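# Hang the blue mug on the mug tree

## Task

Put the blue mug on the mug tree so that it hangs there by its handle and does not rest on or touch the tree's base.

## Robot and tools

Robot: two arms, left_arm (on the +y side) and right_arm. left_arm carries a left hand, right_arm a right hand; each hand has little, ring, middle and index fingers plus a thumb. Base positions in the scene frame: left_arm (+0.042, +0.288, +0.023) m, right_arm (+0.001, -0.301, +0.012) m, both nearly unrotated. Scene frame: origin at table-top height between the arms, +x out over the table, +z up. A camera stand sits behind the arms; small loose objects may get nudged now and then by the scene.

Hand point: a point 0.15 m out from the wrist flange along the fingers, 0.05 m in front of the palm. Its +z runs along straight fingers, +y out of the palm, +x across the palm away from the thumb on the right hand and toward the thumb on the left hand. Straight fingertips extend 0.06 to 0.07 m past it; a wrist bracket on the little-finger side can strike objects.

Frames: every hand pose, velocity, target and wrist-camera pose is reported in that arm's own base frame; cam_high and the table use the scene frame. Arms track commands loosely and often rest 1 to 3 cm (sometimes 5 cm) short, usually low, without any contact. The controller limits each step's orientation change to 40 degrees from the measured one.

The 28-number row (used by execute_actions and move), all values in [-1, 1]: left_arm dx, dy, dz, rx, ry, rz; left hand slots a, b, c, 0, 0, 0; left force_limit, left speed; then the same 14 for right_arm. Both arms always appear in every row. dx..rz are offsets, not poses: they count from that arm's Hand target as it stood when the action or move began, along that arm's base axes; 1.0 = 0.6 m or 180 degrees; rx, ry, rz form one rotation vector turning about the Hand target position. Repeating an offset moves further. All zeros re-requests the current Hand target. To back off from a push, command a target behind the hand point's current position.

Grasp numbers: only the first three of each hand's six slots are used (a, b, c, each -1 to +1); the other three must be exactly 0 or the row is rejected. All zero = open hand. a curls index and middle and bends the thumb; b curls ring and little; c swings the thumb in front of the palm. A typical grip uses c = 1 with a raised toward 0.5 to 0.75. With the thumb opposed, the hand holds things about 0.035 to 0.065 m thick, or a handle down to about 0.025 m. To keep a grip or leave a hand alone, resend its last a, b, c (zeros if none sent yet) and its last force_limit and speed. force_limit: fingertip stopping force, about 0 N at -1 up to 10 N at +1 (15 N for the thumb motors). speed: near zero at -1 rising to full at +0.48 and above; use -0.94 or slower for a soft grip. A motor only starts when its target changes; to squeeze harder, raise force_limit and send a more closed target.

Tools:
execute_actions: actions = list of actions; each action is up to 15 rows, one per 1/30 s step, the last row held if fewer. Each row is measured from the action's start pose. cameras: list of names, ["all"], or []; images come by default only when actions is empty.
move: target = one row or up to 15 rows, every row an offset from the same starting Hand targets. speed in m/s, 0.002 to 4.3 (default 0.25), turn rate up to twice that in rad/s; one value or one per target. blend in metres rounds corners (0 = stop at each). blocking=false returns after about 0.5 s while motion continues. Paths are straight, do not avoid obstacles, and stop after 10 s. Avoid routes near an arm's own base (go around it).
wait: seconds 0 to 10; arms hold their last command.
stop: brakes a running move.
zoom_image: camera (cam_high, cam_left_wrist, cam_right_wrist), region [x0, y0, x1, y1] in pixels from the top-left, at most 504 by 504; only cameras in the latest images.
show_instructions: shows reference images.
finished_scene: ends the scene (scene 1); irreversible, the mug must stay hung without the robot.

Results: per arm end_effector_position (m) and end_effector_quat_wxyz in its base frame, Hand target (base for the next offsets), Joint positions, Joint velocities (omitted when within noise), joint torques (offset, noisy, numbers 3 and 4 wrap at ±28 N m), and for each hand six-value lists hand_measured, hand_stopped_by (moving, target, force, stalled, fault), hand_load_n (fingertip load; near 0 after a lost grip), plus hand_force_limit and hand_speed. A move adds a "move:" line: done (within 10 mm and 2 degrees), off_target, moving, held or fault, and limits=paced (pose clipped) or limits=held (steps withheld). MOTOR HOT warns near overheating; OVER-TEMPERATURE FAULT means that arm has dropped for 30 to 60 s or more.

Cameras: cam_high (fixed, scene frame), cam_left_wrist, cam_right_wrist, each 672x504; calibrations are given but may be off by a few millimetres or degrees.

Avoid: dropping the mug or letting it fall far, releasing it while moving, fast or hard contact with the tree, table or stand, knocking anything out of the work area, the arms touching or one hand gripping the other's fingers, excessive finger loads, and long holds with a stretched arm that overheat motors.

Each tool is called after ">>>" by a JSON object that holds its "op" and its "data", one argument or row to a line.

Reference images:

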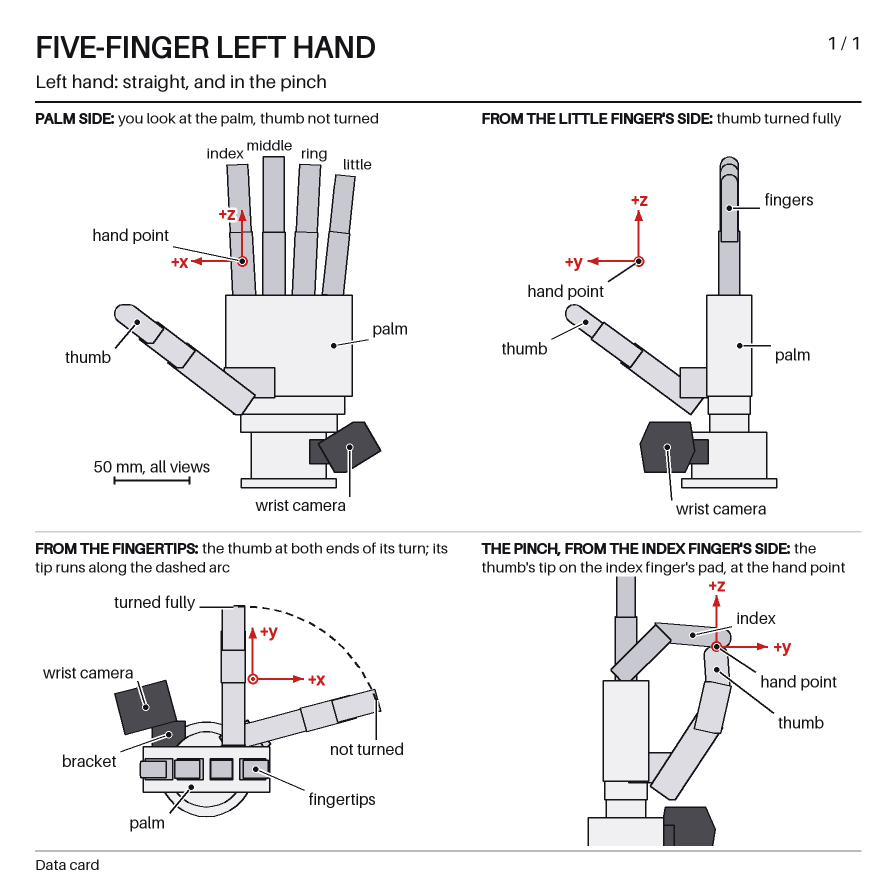

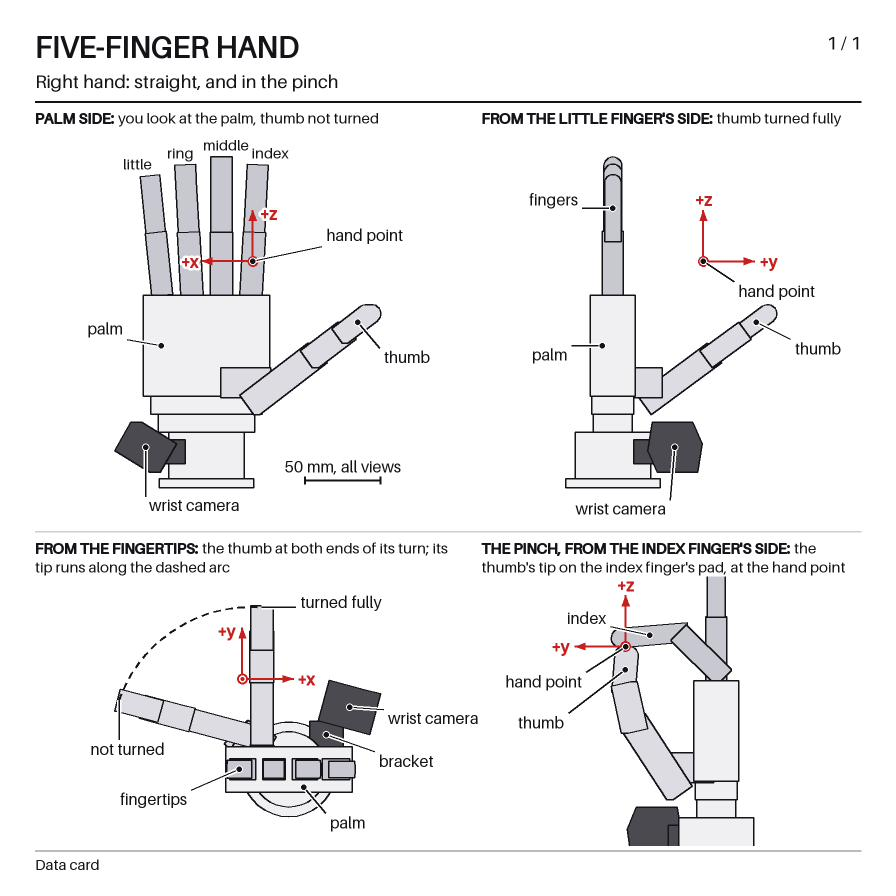

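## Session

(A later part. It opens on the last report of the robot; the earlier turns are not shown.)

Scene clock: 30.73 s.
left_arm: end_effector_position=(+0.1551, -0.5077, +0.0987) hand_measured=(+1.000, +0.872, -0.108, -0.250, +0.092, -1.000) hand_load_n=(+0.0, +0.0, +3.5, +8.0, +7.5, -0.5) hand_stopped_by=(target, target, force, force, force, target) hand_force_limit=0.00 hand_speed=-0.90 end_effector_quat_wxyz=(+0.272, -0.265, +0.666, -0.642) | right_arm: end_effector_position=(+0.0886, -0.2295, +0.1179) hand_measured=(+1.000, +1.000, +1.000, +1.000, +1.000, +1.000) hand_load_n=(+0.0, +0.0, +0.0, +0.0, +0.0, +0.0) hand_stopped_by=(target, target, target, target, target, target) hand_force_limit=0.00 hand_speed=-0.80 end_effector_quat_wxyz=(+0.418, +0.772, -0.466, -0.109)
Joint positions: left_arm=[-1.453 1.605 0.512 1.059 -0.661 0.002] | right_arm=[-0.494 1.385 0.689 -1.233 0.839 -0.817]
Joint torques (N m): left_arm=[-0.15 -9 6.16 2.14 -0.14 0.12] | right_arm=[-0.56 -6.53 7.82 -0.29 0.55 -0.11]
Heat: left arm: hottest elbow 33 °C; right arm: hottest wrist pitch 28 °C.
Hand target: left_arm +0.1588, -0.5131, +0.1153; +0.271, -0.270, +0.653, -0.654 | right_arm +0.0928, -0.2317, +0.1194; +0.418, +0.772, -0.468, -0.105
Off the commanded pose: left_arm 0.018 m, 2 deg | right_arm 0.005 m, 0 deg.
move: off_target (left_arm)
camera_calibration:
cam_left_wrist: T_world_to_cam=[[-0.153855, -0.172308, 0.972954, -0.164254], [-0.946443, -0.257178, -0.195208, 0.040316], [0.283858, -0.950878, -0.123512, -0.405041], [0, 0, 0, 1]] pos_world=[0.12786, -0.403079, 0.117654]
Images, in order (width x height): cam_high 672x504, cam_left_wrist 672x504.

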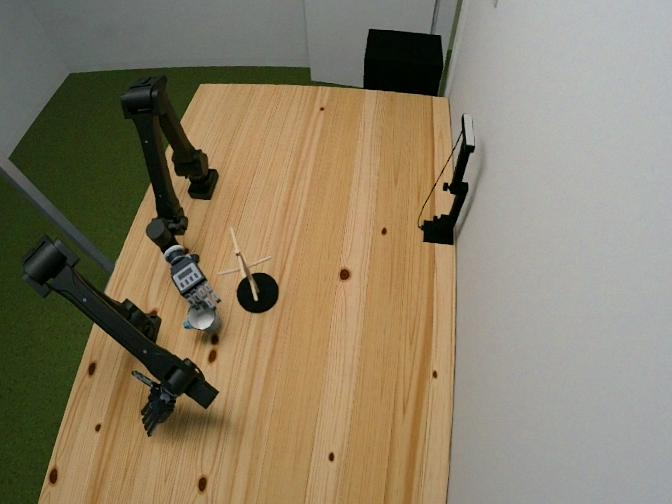

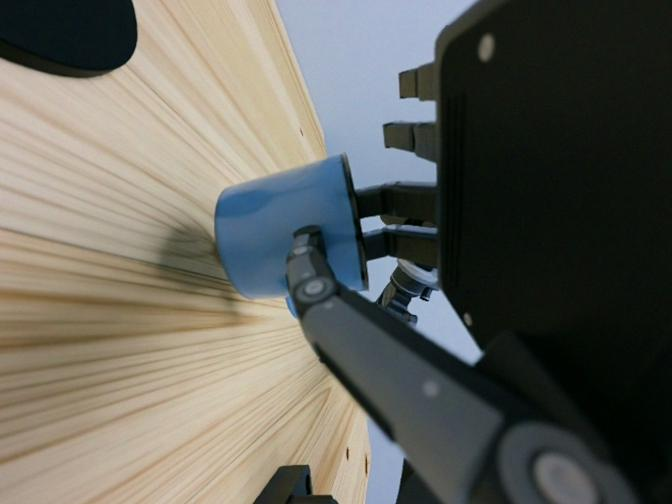

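>>> {"op": "move", "data": {
  "target": [
    [-0.0847, 0.0585, 0.1695, 0, 0, 0, 0.85, 0, 1, 0, 0, 0, 0.0, -0.9, 0, 0, 0, 0, 0, 0, 0, 0, 0, 0, 0, 0, 0.0, -0.8],
    [-0.068, 0.2752, 0.3862, 0, 0, 0, 0.85, 0, 1, 0, 0, 0, 0.0, -0.9, 0, 0, 0, 0, 0, 0, 0, 0, 0, 0, 0, 0, 0.0, -0.8],
    [0.1603, 0.4468, 0.3862, 0, 0, 0.0417, 0.85, 0, 1, 0, 0, 0, 0.0, -0.9, 0, 0, 0, 0, 0, 0, 0, 0, 0, 0, 0, 0, 0.0, -0.8]
  ],
  "speed": 0.2,
  "blend": [0.04, 0.05, 0],
  "cameras": ["cam_high", "cam_left_wrist"]
}}

>>> {"op": "zoom_image", "data": {
  "camera": "cam_high",
  "region": [130, 130, 290, 330]
}}

>>> {"op": "zoom_image", "data": {
  "camera": "cam_left_wrist",
  "region": [60, 100, 440, 440]
}}

Scene clock: 38.50 s.
left_arm: end_effector_position=(+0.2487, -0.2433, +0.3006) hand_measured=(+1.000, +0.872, -0.108, -0.250, +0.092, -1.000) hand_load_n=(+0.0, +0.0, +3.5, +8.5, +7.5, -0.5) hand_stopped_by=(target, target, force, force, force, target) hand_force_limit=0.00 hand_speed=-0.90 end_effector_quat_wxyz=(+0.304, -0.314, +0.662, -0.609) | right_arm: end_effector_position=(+0.0886, -0.2295, +0.1179) hand_measured=(+1.000, +1.000, +1.000, +1.000, +1.000, +1.000) hand_load_n=(+0.0, +0.0, +0.0, +0.0, +0.0, +0.0) hand_stopped_by=(target, target, target, target, target, target) hand_force_limit=0.00 hand_speed=-0.80 end_effector_quat_wxyz=(+0.418, +0.772, -0.466, -0.109)
Joint positions: left_arm=[-0.716 0.415 0.508 -0.167 -0.051 0.017] | right_arm=[-0.494 1.385 0.689 -1.233 0.839 -0.817]
Joint torques (N m): left_arm=[0.38 0.97 15.05 2.51 0.01 -0.06] | right_arm=[0.03 -6.53 7.72 -0.38 0.58 -0.13]
Heat: left arm: hottest elbow 34 °C; right arm: hottest wrist pitch 28 °C.
Hand target: left_arm +0.2550, -0.2450, +0.3469; +0.313, -0.312, +0.634, -0.634 | right_arm +0.0928, -0.2317, +0.1194; +0.418, +0.772, -0.468, -0.105
Off the commanded pose: left_arm 0.047 m, 4 deg | right_arm 0.005 m, 0 deg.
move: off_target (left_arm)
camera_calibration:
cam_left_wrist: T_world_to_cam=[[-0.0937374, -0.216412, 0.971792, -0.326127], [-0.913083, -0.37039, -0.170558, 0.193112], [0.396853, -0.903314, -0.162883, -0.159909], [0, 0, 0, 1]] pos_world=[0.209217, -0.1435, 0.323818]
Images, in order (width x height): cam_high 672x504, cam_left_wrist 672x504.

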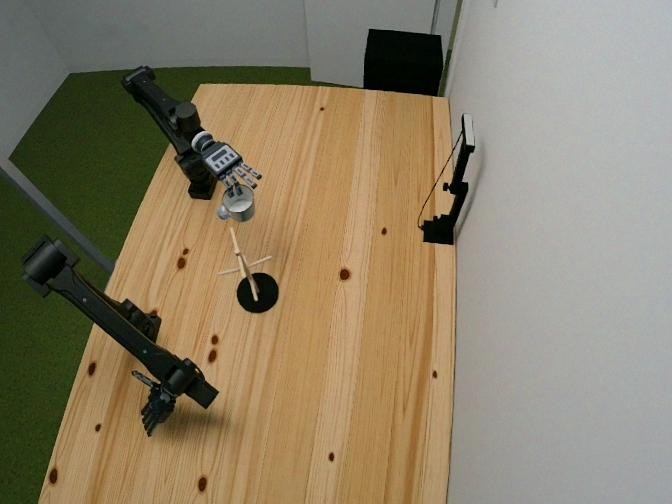

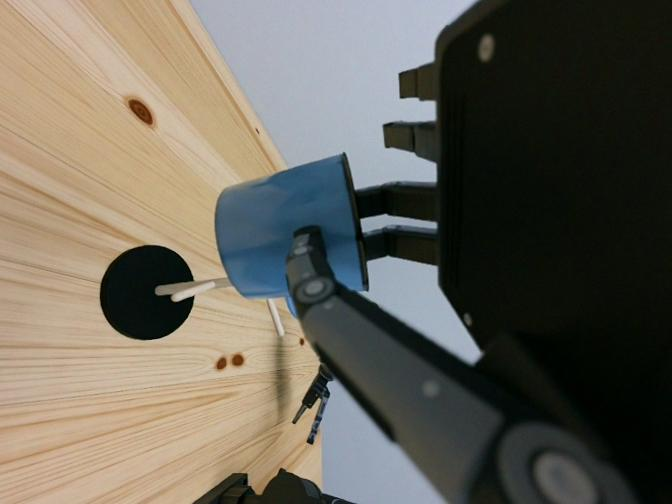

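Scaled by 2.520 from the camera's 672x504 image, which has a finer 960x720 frame.

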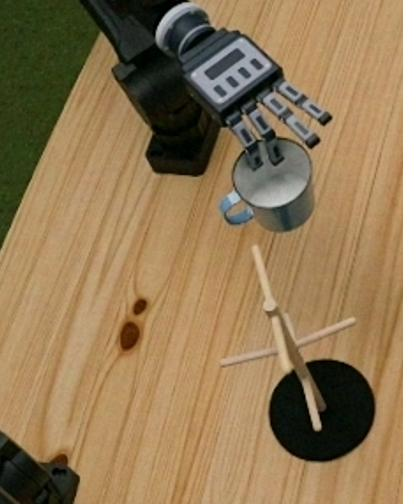

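Scaled by 1.326 from the camera's 672x504 image, which has a finer 960x720 frame.

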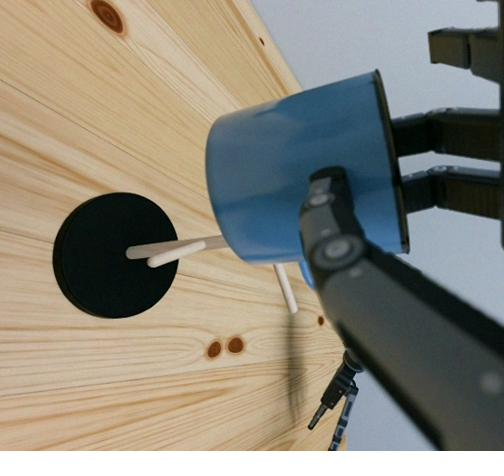

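>>> {"op": "move", "data": {
  "target": [0, 0, 0, 0, 0, 0, 0.85, 0, 1, 0, 0, 0, 0.0, -0.9, 0.2937, 0.3807, 0.331, 0.4294, -0.6405, 0.078, 0, 0, 0, 0, 0, 0, 0.0, -0.8],
  "speed": 0.35,
  "cameras": ["all"]
}}

Scene clock: 45.00 s.
left_arm: end_effector_position=(+0.2487, -0.2433, +0.3006) hand_measured=(+1.000, +0.872, -0.108, -0.250, +0.092, -1.000) hand_load_n=(+0.0, +0.0, +3.5, +8.5, +7.5, -0.5) hand_stopped_by=(target, target, force, force, force, target) hand_force_limit=0.00 hand_speed=-0.90 end_effector_quat_wxyz=(+0.304, -0.314, +0.662, -0.609) | right_arm: end_effector_position=(+0.2699, -0.0025, +0.3177) hand_measured=(+1.000, +1.000, +1.000, +1.000, +1.000, +1.000) hand_load_n=(+0.0, +0.0, -0.5, +0.0, +0.0, +0.0) hand_stopped_by=(target, target, target, target, target, target) hand_force_limit=0.00 hand_speed=-0.80 end_effector_quat_wxyz=(+0.609, -0.613, +0.358, -0.353)
Joint positions: left_arm=[-0.716 0.415 0.508 -0.167 -0.051 0.016] | right_arm=[-0.818 0.473 0.521 -0.081 -1.335 -0.029]
Joint torques (N m): left_arm=[0.32 0.97 15.06 2.52 0.02 -0.05] | right_arm=[-0.56 -0.15 10.15 2.1 0.05 0.04]
Heat: left arm: hottest elbow 35 °C; right arm: hottest elbow 28 °C.
Hand target: left_arm +0.2550, -0.2450, +0.3469; +0.313, -0.312, +0.634, -0.634 | right_arm +0.2691, -0.0034, +0.3181; +0.609, -0.610, +0.358, -0.358
Off the commanded pose: left_arm 0.047 m, 4 deg | right_arm 0.001 m, 1 deg.
move: off_target (left_arm)
camera_calibration:
cam_left_wrist: T_world_to_cam=[[-0.0932046, -0.215885, 0.97196, -0.326122], [-0.913129, -0.370592, -0.169876, 0.192854], [0.396874, -0.903358, -0.16259, -0.160031], [0, 0, 0, 1]] pos_world=[0.209217, -0.1435, 0.323719]
cam_right_wrist: T_world_to_cam=[[0.137101, -0.240408, -0.960941, 0.26552], [-0.870595, 0.43351, -0.232666, 0.308289], [0.472512, 0.868489, -0.149863, 0.0383369], [0, 0, 0, 1]] pos_world=[0.213877, -0.103108, 0.332623]

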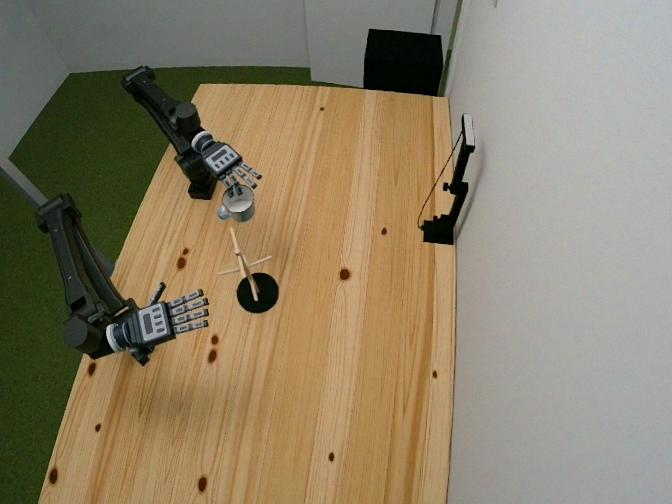

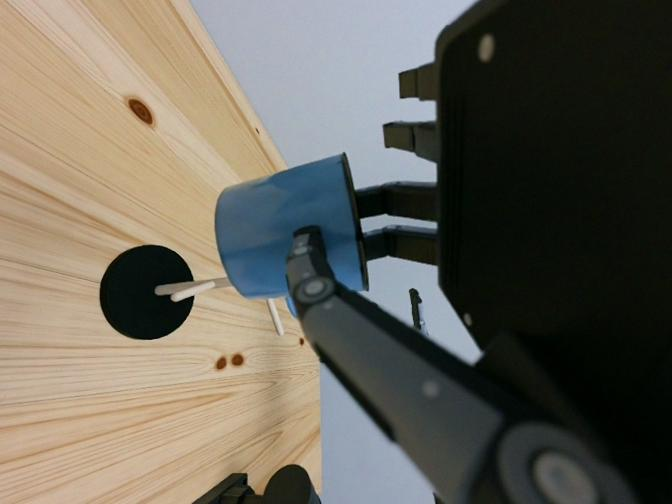

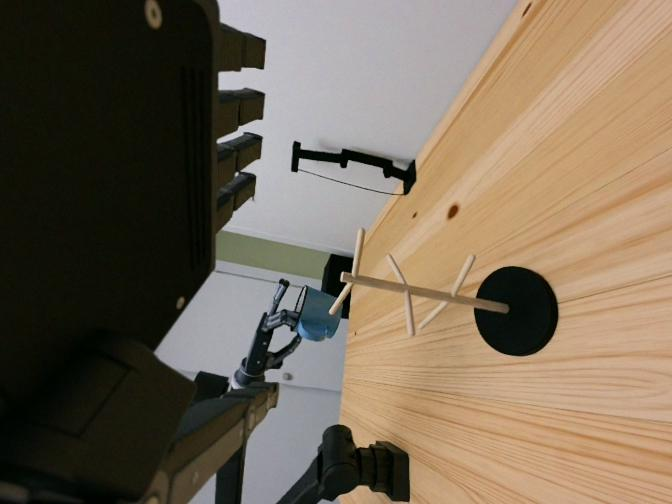

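>>> {"op": "zoom_image", "data": {
  "camera": "cam_right_wrist",
  "region": [260, 210, 420, 350]
}}

>>> {"op": "zoom_image", "data": {
  "camera": "cam_high",
  "region": [190, 170, 300, 310]
}}

Scaled by 3.150 from the camera's 672x504 image, which has a finer 960x720 frame.

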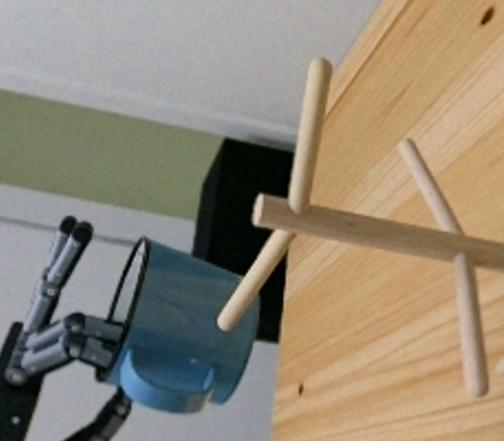

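Scaled by 3.600 from the camera's 672x504 image, which has a finer 960x720 frame.

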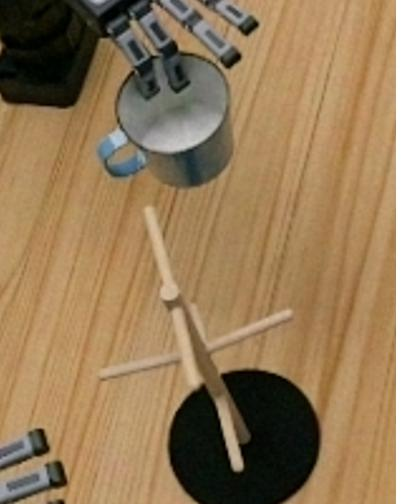

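>>> {"op": "zoom_image", "data": {
  "camera": "cam_right_wrist",
  "region": [275, 275, 355, 355]
}}

>>> {"op": "zoom_image", "data": {
  "camera": "cam_high",
  "region": [205, 175, 265, 235]
}}

Scaled by 6.300 from the camera's 672x504 image, which has a finer 960x720 frame.

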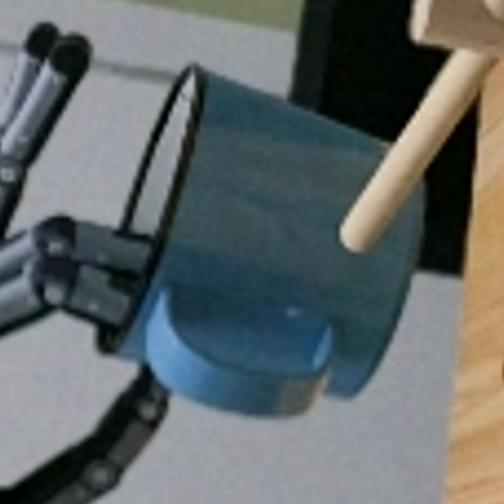

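Scaled by 8.400 from the camera's 672x504 image, which has a finer 960x720 frame.

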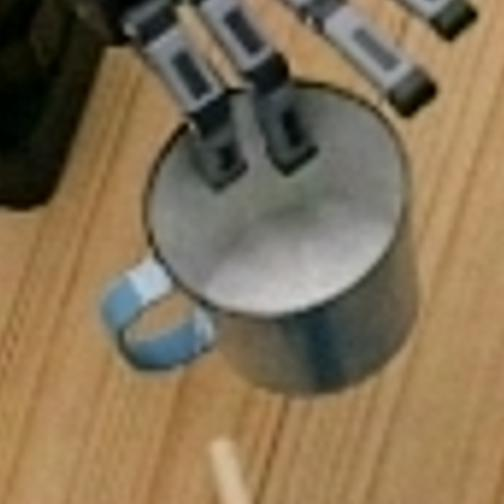

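>>> {"op": "move", "data": {
  "target": [0.04, -0.0217, -0.005, 0, 0, -0.0556, 0.85, 0, 1, 0, 0, 0, 0.0, -0.9, 0, 0, 0, 0, 0, 0, 0, 0, 0, 0, 0, 0, 0.0, -0.8],
  "speed": 0.1,
  "cameras": ["all"]
}}

>>> {"op": "zoom_image", "data": {
  "camera": "cam_right_wrist",
  "region": [275, 265, 365, 355]
}}

>>> {"op": "zoom_image", "data": {
  "camera": "cam_high",
  "region": [200, 175, 280, 255]
}}

Scene clock: 51.13 s.
left_arm: end_effector_position=(+0.2681, -0.2542, +0.2965) hand_measured=(+1.000, +0.872, -0.108, -0.250, +0.092, -1.000) hand_load_n=(+0.0, +0.0, +3.5, +8.0, +7.5, -0.5) hand_stopped_by=(target, target, force, force, force, target) hand_force_limit=0.00 hand_speed=-0.90 end_effector_quat_wxyz=(+0.238, -0.268, +0.686, -0.634) | right_arm: end_effector_position=(+0.2699, -0.0025, +0.3178) hand_measured=(+1.000, +1.000, +1.000, +1.000, +1.000, +1.000) hand_load_n=(+0.0, +0.0, +0.0, +0.0, +0.0, +0.0) hand_stopped_by=(target, target, target, target, target, target) hand_force_limit=0.00 hand_speed=-0.80 end_effector_quat_wxyz=(+0.610, -0.613, +0.358, -0.353)
Joint positions: left_arm=[-0.509 0.549 0.53 -0.07 0.329 0.016] | right_arm=[-0.818 0.473 0.521 -0.08 -1.335 -0.028]
Joint torques (N m): left_arm=[0.38 0.15 14.94 3.23 0.09 -0.05] | right_arm=[-0.85 0.26 10.19 2.07 0.06 0]
Heat: left arm: hottest elbow 37 °C; right arm: hottest elbow 28 °C.
Hand target: left_arm +0.2791, -0.2580, +0.3441; +0.256, -0.256, +0.659, -0.659 | right_arm +0.2691, -0.0034, +0.3181; +0.609, -0.611, +0.359, -0.358
Off the commanded pose: left_arm 0.049 m, 5 deg | right_arm 0.001 m, 1 deg.
move: off_target (left_arm)
camera_calibration:
cam_left_wrist: T_world_to_cam=[[-0.098747, -0.183063, 0.978129, -0.314719], [-0.967813, -0.21099, -0.137193, 0.251324], [0.23149, -0.960193, -0.156336, -0.150248], [0, 0, 0, 1]] pos_world=[0.246938, -0.148854, 0.318827]
cam_right_wrist: T_world_to_cam=[[0.137146, -0.240324, -0.960955, 0.26562], [-0.870584, 0.43353, -0.232669, 0.308313], [0.472519, 0.868502, -0.149765, 0.0383192], [0, 0, 0, 1]] pos_world=[0.213877, -0.103108, 0.332723]

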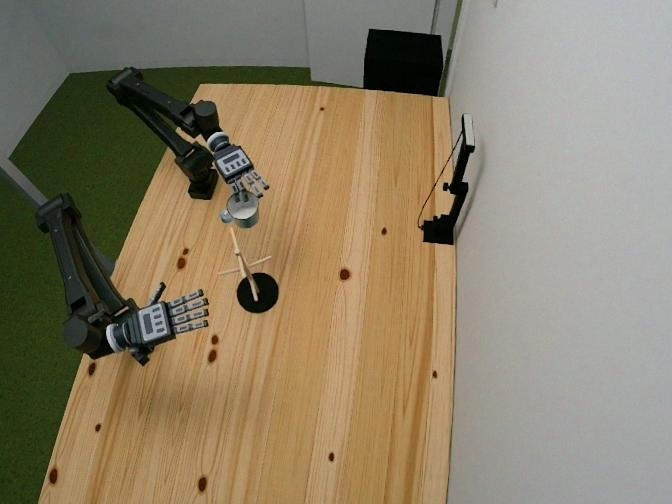

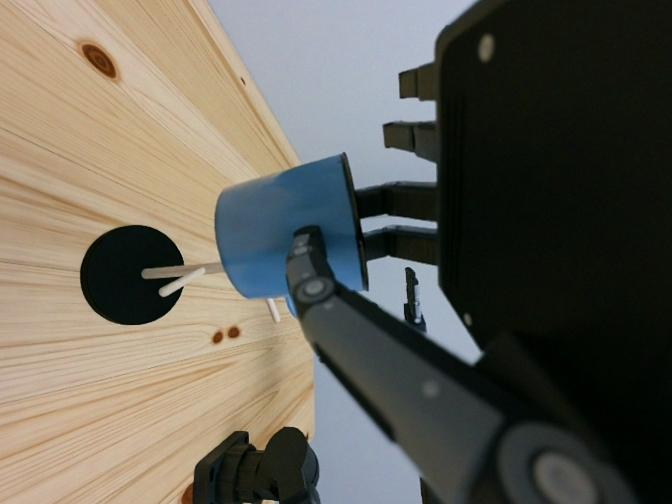

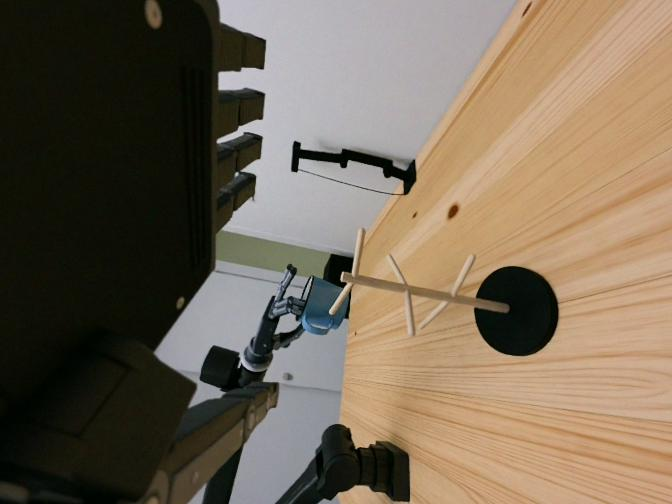

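Scaled by 5.600 from the camera's 672x504 image, which has a finer 960x720 frame.

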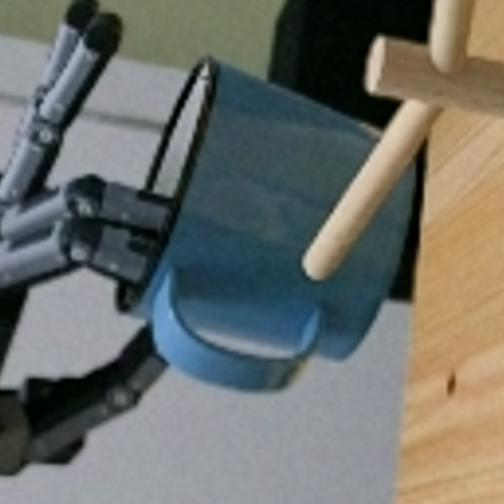

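Scaled by 6.300 from the camera's 672x504 image, which has a finer 960x720 frame.

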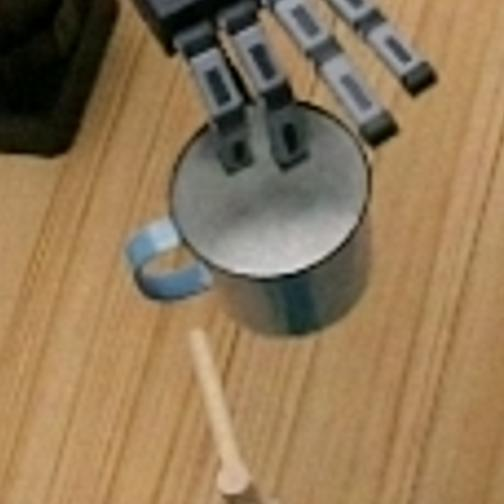

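>>> {"op": "move", "data": {
  "target": [0.0272, -0.0517, -0.01, 0, 0, 0, 0.85, 0, 1, 0, 0, 0, 0.0, -0.9, 0, 0, 0, 0, 0, 0, 0, 0, 0, 0, 0, 0, 0.0, -0.8],
  "speed": 0.06,
  "cameras": ["all"]
}}

>>> {"op": "zoom_image", "data": {
  "camera": "cam_right_wrist",
  "region": [275, 245, 365, 335]
}}

>>> {"op": "zoom_image", "data": {
  "camera": "cam_high",
  "region": [200, 185, 280, 265]
}}

Scene clock: 53.53 s.
left_arm: end_effector_position=(+0.2878, -0.2772, +0.2901) hand_measured=(+1.000, +0.872, -0.108, -0.250, +0.092, -1.000) hand_load_n=(+0.0, +0.0, +3.5, +8.5, +7.5, -0.5) hand_stopped_by=(target, target, force, force, force, target) hand_force_limit=0.00 hand_speed=-0.90 end_effector_quat_wxyz=(+0.245, -0.272, +0.685, -0.630) | right_arm: end_effector_position=(+0.2699, -0.0025, +0.3178) hand_measured=(+1.000, +1.000, +1.000, +1.000, +1.000, +1.000) hand_load_n=(+0.0, +0.0, +0.0, +0.0, +0.0, -0.5) hand_stopped_by=(target, target, target, target, target, target) hand_force_limit=0.00 hand_speed=-0.80 end_effector_quat_wxyz=(+0.610, -0.613, +0.358, -0.353)
Joint positions: left_arm=[-0.571 0.658 0.546 0.024 0.25 0.013] | right_arm=[-0.818 0.473 0.521 -0.08 -1.335 -0.028]
Joint torques (N m): left_arm=[-1.61 -0.5 14.78 3.06 -0.12 -0.04] | right_arm=[-0.62 -0.03 10.14 2.04 0.01 0]
Heat: left arm: hottest elbow 38 °C; right arm: hottest elbow 28 °C.
Hand target: left_arm +0.2953, -0.2891, +0.3379; +0.256, -0.256, +0.659, -0.659 | right_arm +0.2691, -0.0034, +0.3181; +0.609, -0.611, +0.359, -0.358
Off the commanded pose: left_arm 0.050 m, 5 deg | right_arm 0.001 m, 1 deg.
move: off_target (left_arm)
camera_calibration:
cam_left_wrist: T_world_to_cam=[[-0.0972262, -0.189268, 0.9771, -0.312606], [-0.96395, -0.226414, -0.139775, 0.26], [0.247684, -0.955466, -0.160431, -0.18003], [0, 0, 0, 1]] pos_world=[0.264824, -0.172312, 0.312906]
cam_right_wrist: T_world_to_cam=[[0.137146, -0.240324, -0.960955, 0.26562], [-0.870584, 0.43353, -0.232669, 0.308313], [0.472519, 0.868502, -0.149765, 0.0383192], [0, 0, 0, 1]] pos_world=[0.213877, -0.103108, 0.332723]

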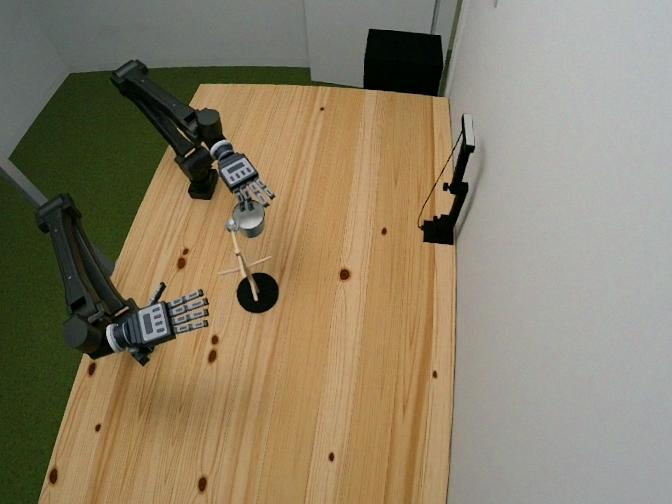

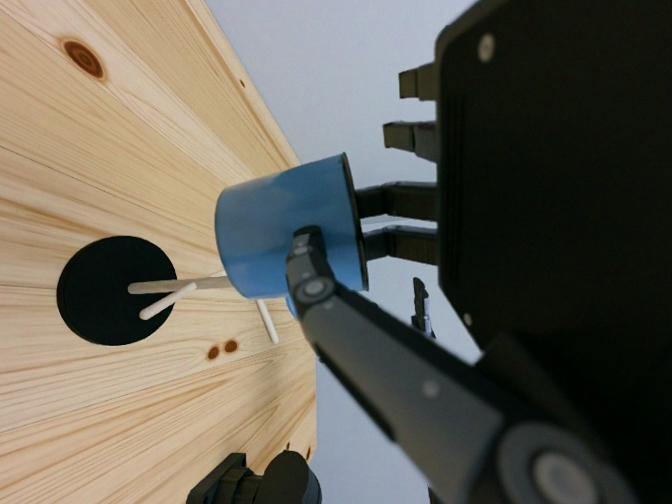

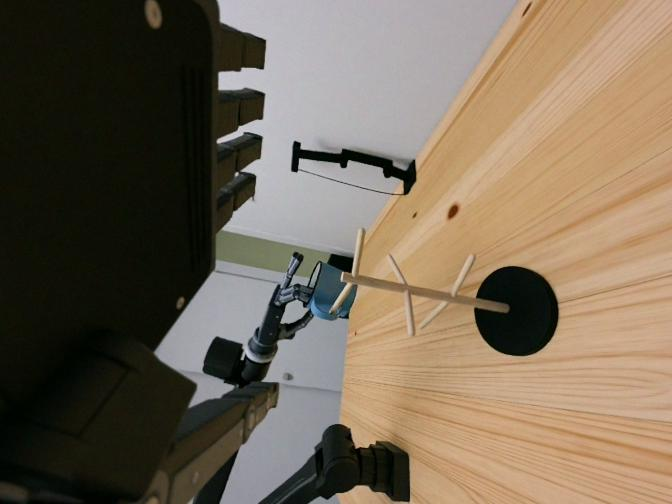

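Scaled by 5.600 from the camera's 672x504 image, which has a finer 960x720 frame.

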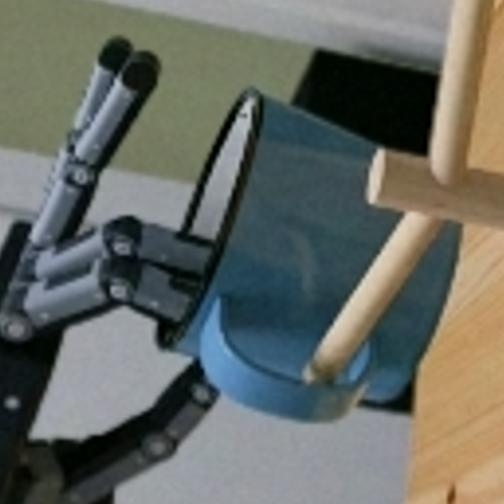

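Scaled by 6.300 from the camera's 672x504 image, which has a finer 960x720 frame.

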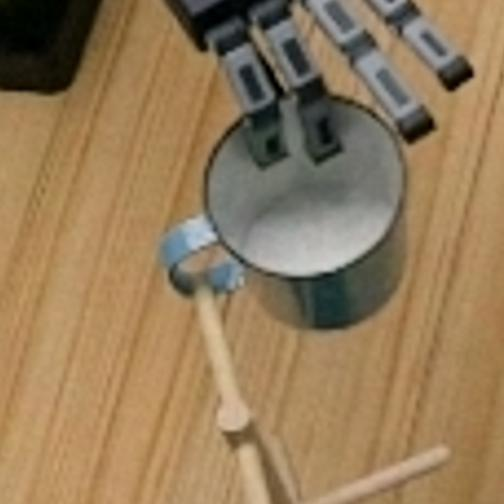

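>>> {"op": "move", "data": {
  "target": [-0.0125, -0.004, -0.005, 0, 0, 0, 0.85, 0, 1, 0, 0, 0, 0.0, -0.9, 0, 0, 0, 0, 0, 0, 0, 0, 0, 0, 0, 0, 0.0, -0.8],
  "speed": 0.05,
  "cameras": ["all"]
}}

>>> {"op": "zoom_image", "data": {
  "camera": "cam_right_wrist",
  "region": [275, 245, 365, 335]
}}

>>> {"op": "zoom_image", "data": {
  "camera": "cam_high",
  "region": [200, 185, 280, 265]
}}

Scene clock: 55.10 s.
left_arm: end_effector_position=(+0.2845, -0.2824, +0.2901) hand_measured=(+1.000, +0.872, -0.108, -0.250, +0.092, -1.000) hand_load_n=(+0.0, +0.0, +3.5, +8.0, +7.0, -0.5) hand_stopped_by=(target, target, force, force, force, target) hand_force_limit=0.00 hand_speed=-0.90 end_effector_quat_wxyz=(+0.245, -0.272, +0.685, -0.630) | right_arm: end_effector_position=(+0.2699, -0.0025, +0.3178) hand_measured=(+1.000, +1.000, +1.000, +1.000, +1.000, +1.000) hand_load_n=(+0.0, +0.0, +0.0, +0.0, +0.0, +0.0) hand_stopped_by=(target, target, target, target, target, target) hand_force_limit=0.00 hand_speed=-0.80 end_effector_quat_wxyz=(+0.610, -0.613, +0.358, -0.353)
Joint positions: left_arm=[-0.6 0.659 0.547 0.024 0.221 0.013] | right_arm=[-0.818 0.473 0.521 -0.08 -1.335 -0.028]
Joint torques (N m): left_arm=[-1.61 -1.79 13.91 3.19 -0.13 -0.04] | right_arm=[-1.03 -0.38 10.13 2.03 0.01 0.02]
Heat: left arm: hottest elbow 38 °C; right arm: hottest elbow 29 °C.
Hand target: left_arm +0.2879, -0.2915, +0.3350; +0.256, -0.256, +0.659, -0.659 | right_arm +0.2691, -0.0034, +0.3181; +0.609, -0.611, +0.359, -0.358
Off the commanded pose: left_arm 0.046 m, 5 deg | right_arm 0.001 m, 1 deg.
move: off_target (left_arm)
camera_calibration:
cam_left_wrist: T_world_to_cam=[[-0.0989448, -0.191137, 0.976564, -0.313814], [-0.963724, -0.226059, -0.141889, 0.256338], [0.247881, -0.955177, -0.161837, -0.183709], [0, 0, 0, 1]] pos_world=[0.261526, -0.177509, 0.3131]
cam_right_wrist: T_world_to_cam=[[0.137146, -0.240324, -0.960955, 0.26562], [-0.870584, 0.43353, -0.232669, 0.308313], [0.472519, 0.868502, -0.149765, 0.0383192], [0, 0, 0, 1]] pos_world=[0.213877, -0.103108, 0.332723]

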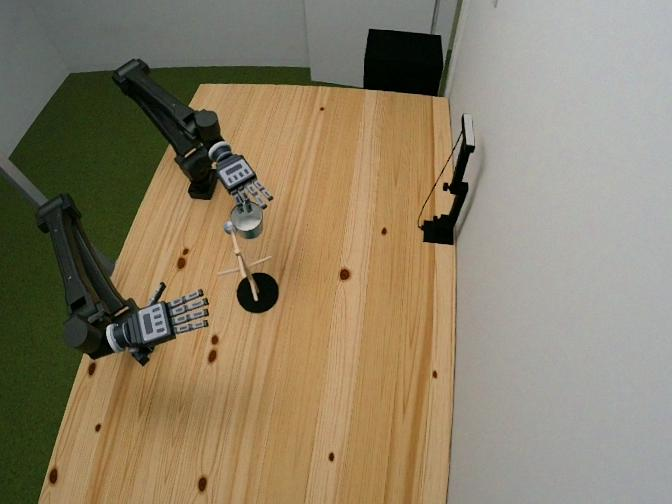

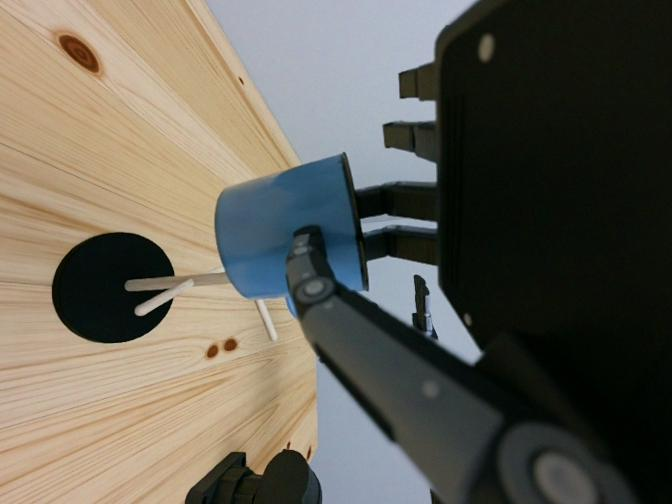

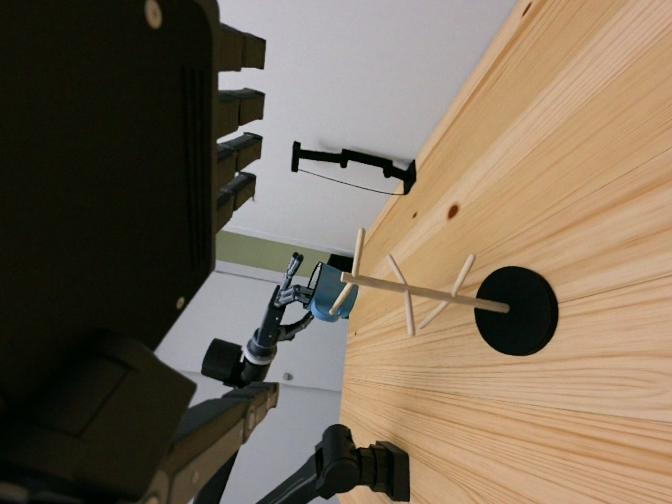

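Scaled by 5.600 from the camera's 672x504 image, which has a finer 960x720 frame.

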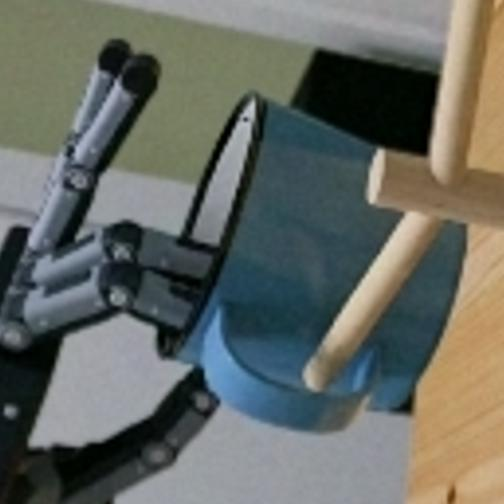

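Scaled by 6.300 from the camera's 672x504 image, which has a finer 960x720 frame.

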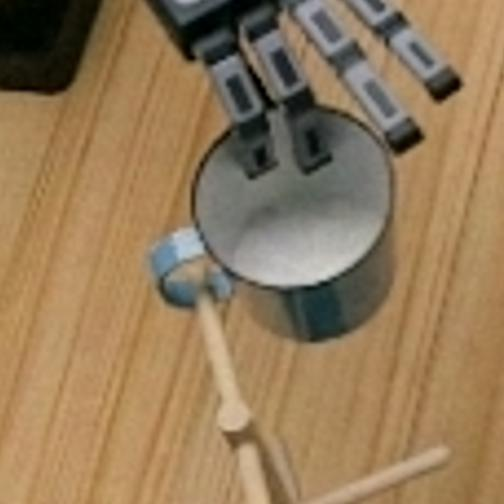

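>>> {"op": "move", "data": {
  "target": [0.0075, -0.02, -0.005, 0, 0, 0, 0.85, 0, 1, 0, 0, 0, 0.0, -0.9, 0, 0, 0, 0, 0, 0, 0, 0, 0, 0, 0, 0, 0.0, -0.8],
  "speed": 0.05,
  "cameras": ["all"]
}}

>>> {"op": "zoom_image", "data": {
  "camera": "cam_right_wrist",
  "region": [275, 245, 365, 335]
}}

>>> {"op": "zoom_image", "data": {
  "camera": "cam_high",
  "region": [200, 185, 280, 265]
}}

Scene clock: 57.23 s.
left_arm: end_effector_position=(+0.2862, -0.2918, +0.2877) hand_measured=(+1.000, +0.872, -0.108, -0.250, +0.092, -1.000) hand_load_n=(+0.0, -0.5, +3.5, +8.0, +7.5, -0.5) hand_stopped_by=(target, target, force, force, force, target) hand_force_limit=0.00 hand_speed=-0.90 end_effector_quat_wxyz=(+0.247, -0.270, +0.684, -0.631) | right_arm: end_effector_position=(+0.2699, -0.0025, +0.3178) hand_measured=(+1.000, +1.000, +1.000, +1.000, +1.000, +1.000) hand_load_n=(-0.5, +0.0, +0.0, +0.0, -0.5, +0.0) hand_stopped_by=(target, target, target, target, target, target) hand_force_limit=0.00 hand_speed=-0.80 end_effector_quat_wxyz=(+0.610, -0.613, +0.358, -0.353)
Joint positions: left_arm=[-0.632 0.686 0.547 0.056 0.189 0.013] | right_arm=[-0.818 0.473 0.521 -0.08 -1.335 -0.028]
Joint torques (N m): left_arm=[-1.67 -1.2 14.27 3.32 -0.14 -0.04] | right_arm=[-1.14 -0.15 10.26 2.04 0.04 0.03]
Heat: left arm: hottest elbow 39 °C; right arm: hottest elbow 29 °C.
Hand target: left_arm +0.2924, -0.3036, +0.3320; +0.256, -0.256, +0.659, -0.659 | right_arm +0.2691, -0.0034, +0.3181; +0.609, -0.611, +0.359, -0.358
Off the commanded pose: left_arm 0.046 m, 5 deg | right_arm 0.001 m, 1 deg.
move: off_target (left_arm)
camera_calibration:
cam_left_wrist: T_world_to_cam=[[-0.104116, -0.190727, 0.976106, -0.311366], [-0.963002, -0.225957, -0.146869, 0.256747], [0.24857, -0.955284, -0.160145, -0.194327], [0, 0, 0, 1]] pos_world=[0.263134, -0.18701, 0.310514]
cam_right_wrist: T_world_to_cam=[[0.137146, -0.240324, -0.960955, 0.26562], [-0.870584, 0.43353, -0.232669, 0.308313], [0.472519, 0.868502, -0.149765, 0.0383192], [0, 0, 0, 1]] pos_world=[0.213877, -0.103108, 0.332723]

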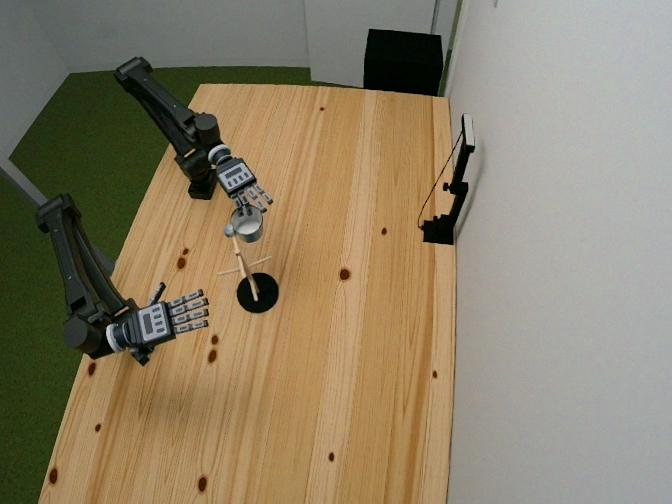

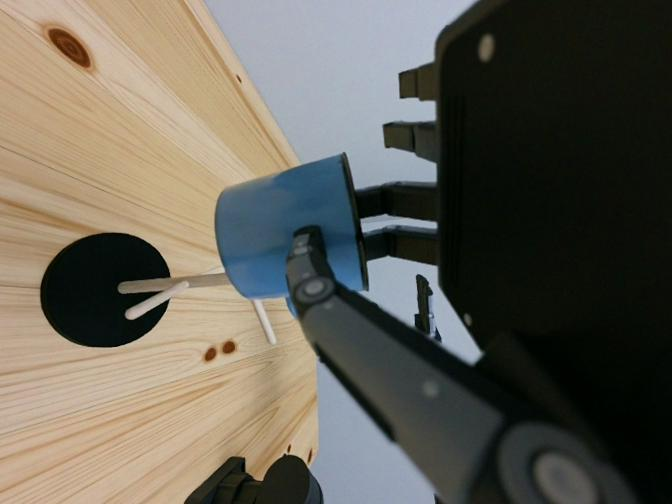

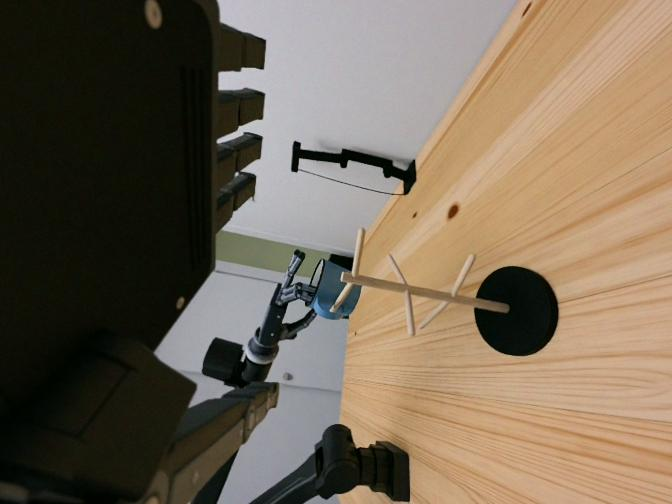

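Scaled by 5.600 from the camera's 672x504 image, which has a finer 960x720 frame.

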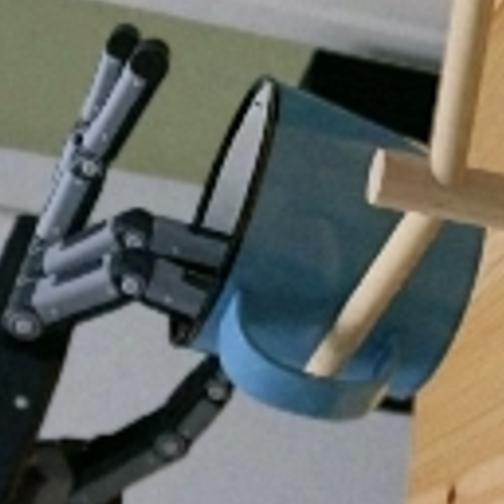

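Scaled by 6.300 from the camera's 672x504 image, which has a finer 960x720 frame.

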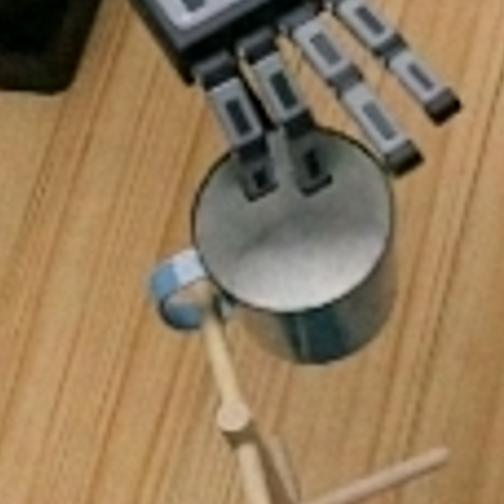

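>>> {"op": "move", "data": {
  "target": [0.0135, -0.0135, -0.008, 0, 0, 0, 0.85, 0, 1, 0, 0, 0, 0.0, -0.9, 0, 0, 0, 0, 0, 0, 0, 0, 0, 0, 0, 0, 0.0, -0.8],
  "speed": 0.05,
  "cameras": ["cam_high", "cam_right_wrist"]
}}

>>> {"op": "zoom_image", "data": {
  "camera": "cam_right_wrist",
  "region": [275, 245, 365, 335]
}}

>>> {"op": "zoom_image", "data": {
  "camera": "cam_high",
  "region": [200, 185, 280, 265]
}}

Scene clock: 58.47 s.
left_arm: end_effector_position=(+0.2932, -0.2986, +0.2818) hand_measured=(+1.000, +0.872, -0.108, -0.250, +0.092, -1.000) hand_load_n=(+0.0, +0.0, +3.5, +8.5, +7.5, -0.5) hand_stopped_by=(target, target, force, force, force, target) hand_force_limit=0.00 hand_speed=-0.90 end_effector_quat_wxyz=(+0.247, -0.270, +0.685, -0.630) | right_arm: end_effector_position=(+0.2699, -0.0025, +0.3178) hand_measured=(+1.000, +1.000, +1.000, +1.000, +1.000, +1.000) hand_load_n=(+0.0, +0.0, +0.0, +0.0, +0.0, +0.0) hand_stopped_by=(target, target, target, target, target, target) hand_force_limit=0.00 hand_speed=-0.80 end_effector_quat_wxyz=(+0.610, -0.613, +0.358, -0.353)
Joint positions: left_arm=[-0.638 0.727 0.547 0.095 0.183 0.013] | right_arm=[-0.818 0.473 0.521 -0.08 -1.335 -0.028]
Joint torques (N m): left_arm=[-1.67 -1.49 14.43 3.25 -0.15 -0.03] | right_arm=[-1.08 0.09 10.19 2.03 0.03 0.05]
Heat: left arm: hottest elbow 40 °C; right arm: hottest elbow 29 °C.
Hand target: left_arm +0.3005, -0.3116, +0.3273; +0.256, -0.255, +0.659, -0.659 | right_arm +0.2691, -0.0034, +0.3181; +0.609, -0.611, +0.359, -0.358
Off the commanded pose: left_arm 0.048 m, 5 deg | right_arm 0.001 m, 1 deg.
move: off_target (left_arm)
camera_calibration:
cam_right_wrist: T_world_to_cam=[[0.137146, -0.240324, -0.960955, 0.26562], [-0.870584, 0.43353, -0.232669, 0.308313], [0.472519, 0.868502, -0.149765, 0.0383192], [0, 0, 0, 1]] pos_world=[0.213877, -0.103108, 0.332723]
Images, in order (width x height): cam_high 672x504, cam_right_wrist 672x504.

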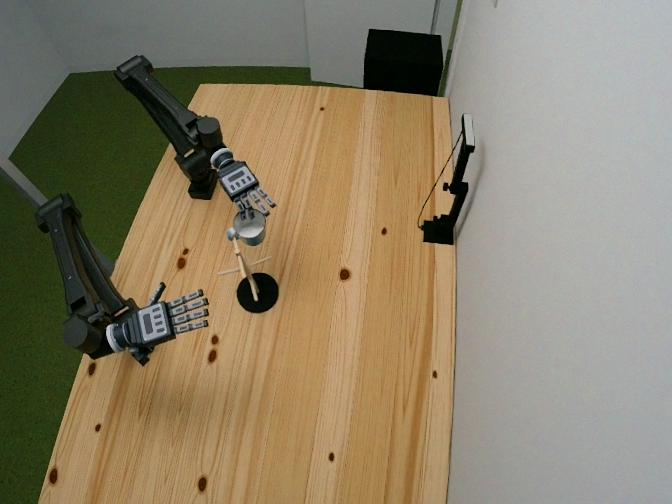

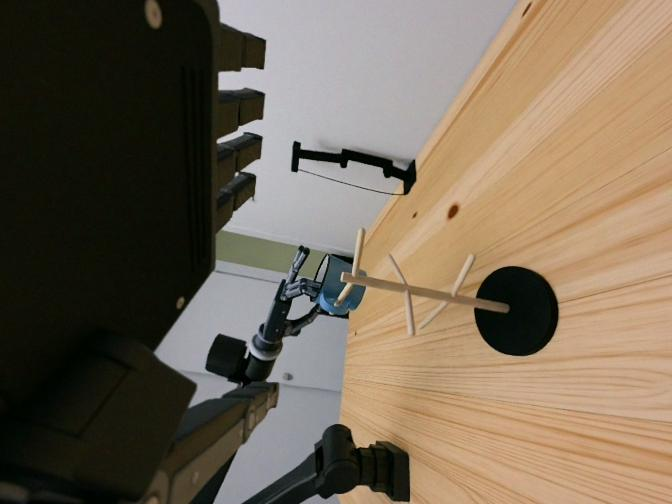

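Scaled by 5.600 from the camera's 672x504 image, which has a finer 960x720 frame.

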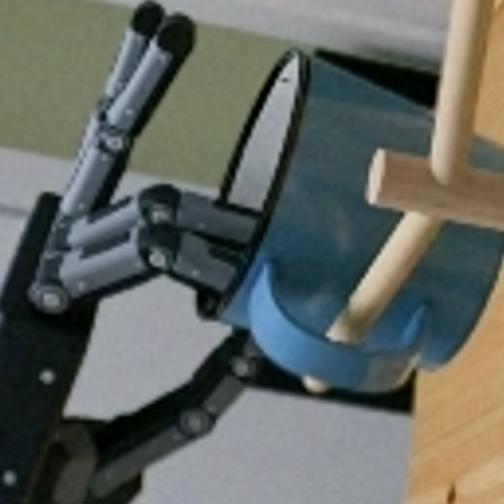

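Scaled by 6.300 from the camera's 672x504 image, which has a finer 960x720 frame.

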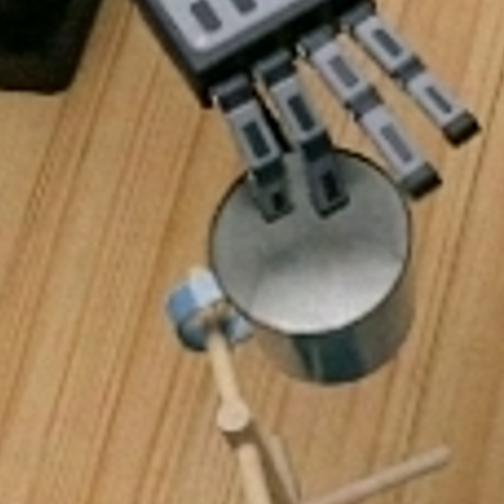

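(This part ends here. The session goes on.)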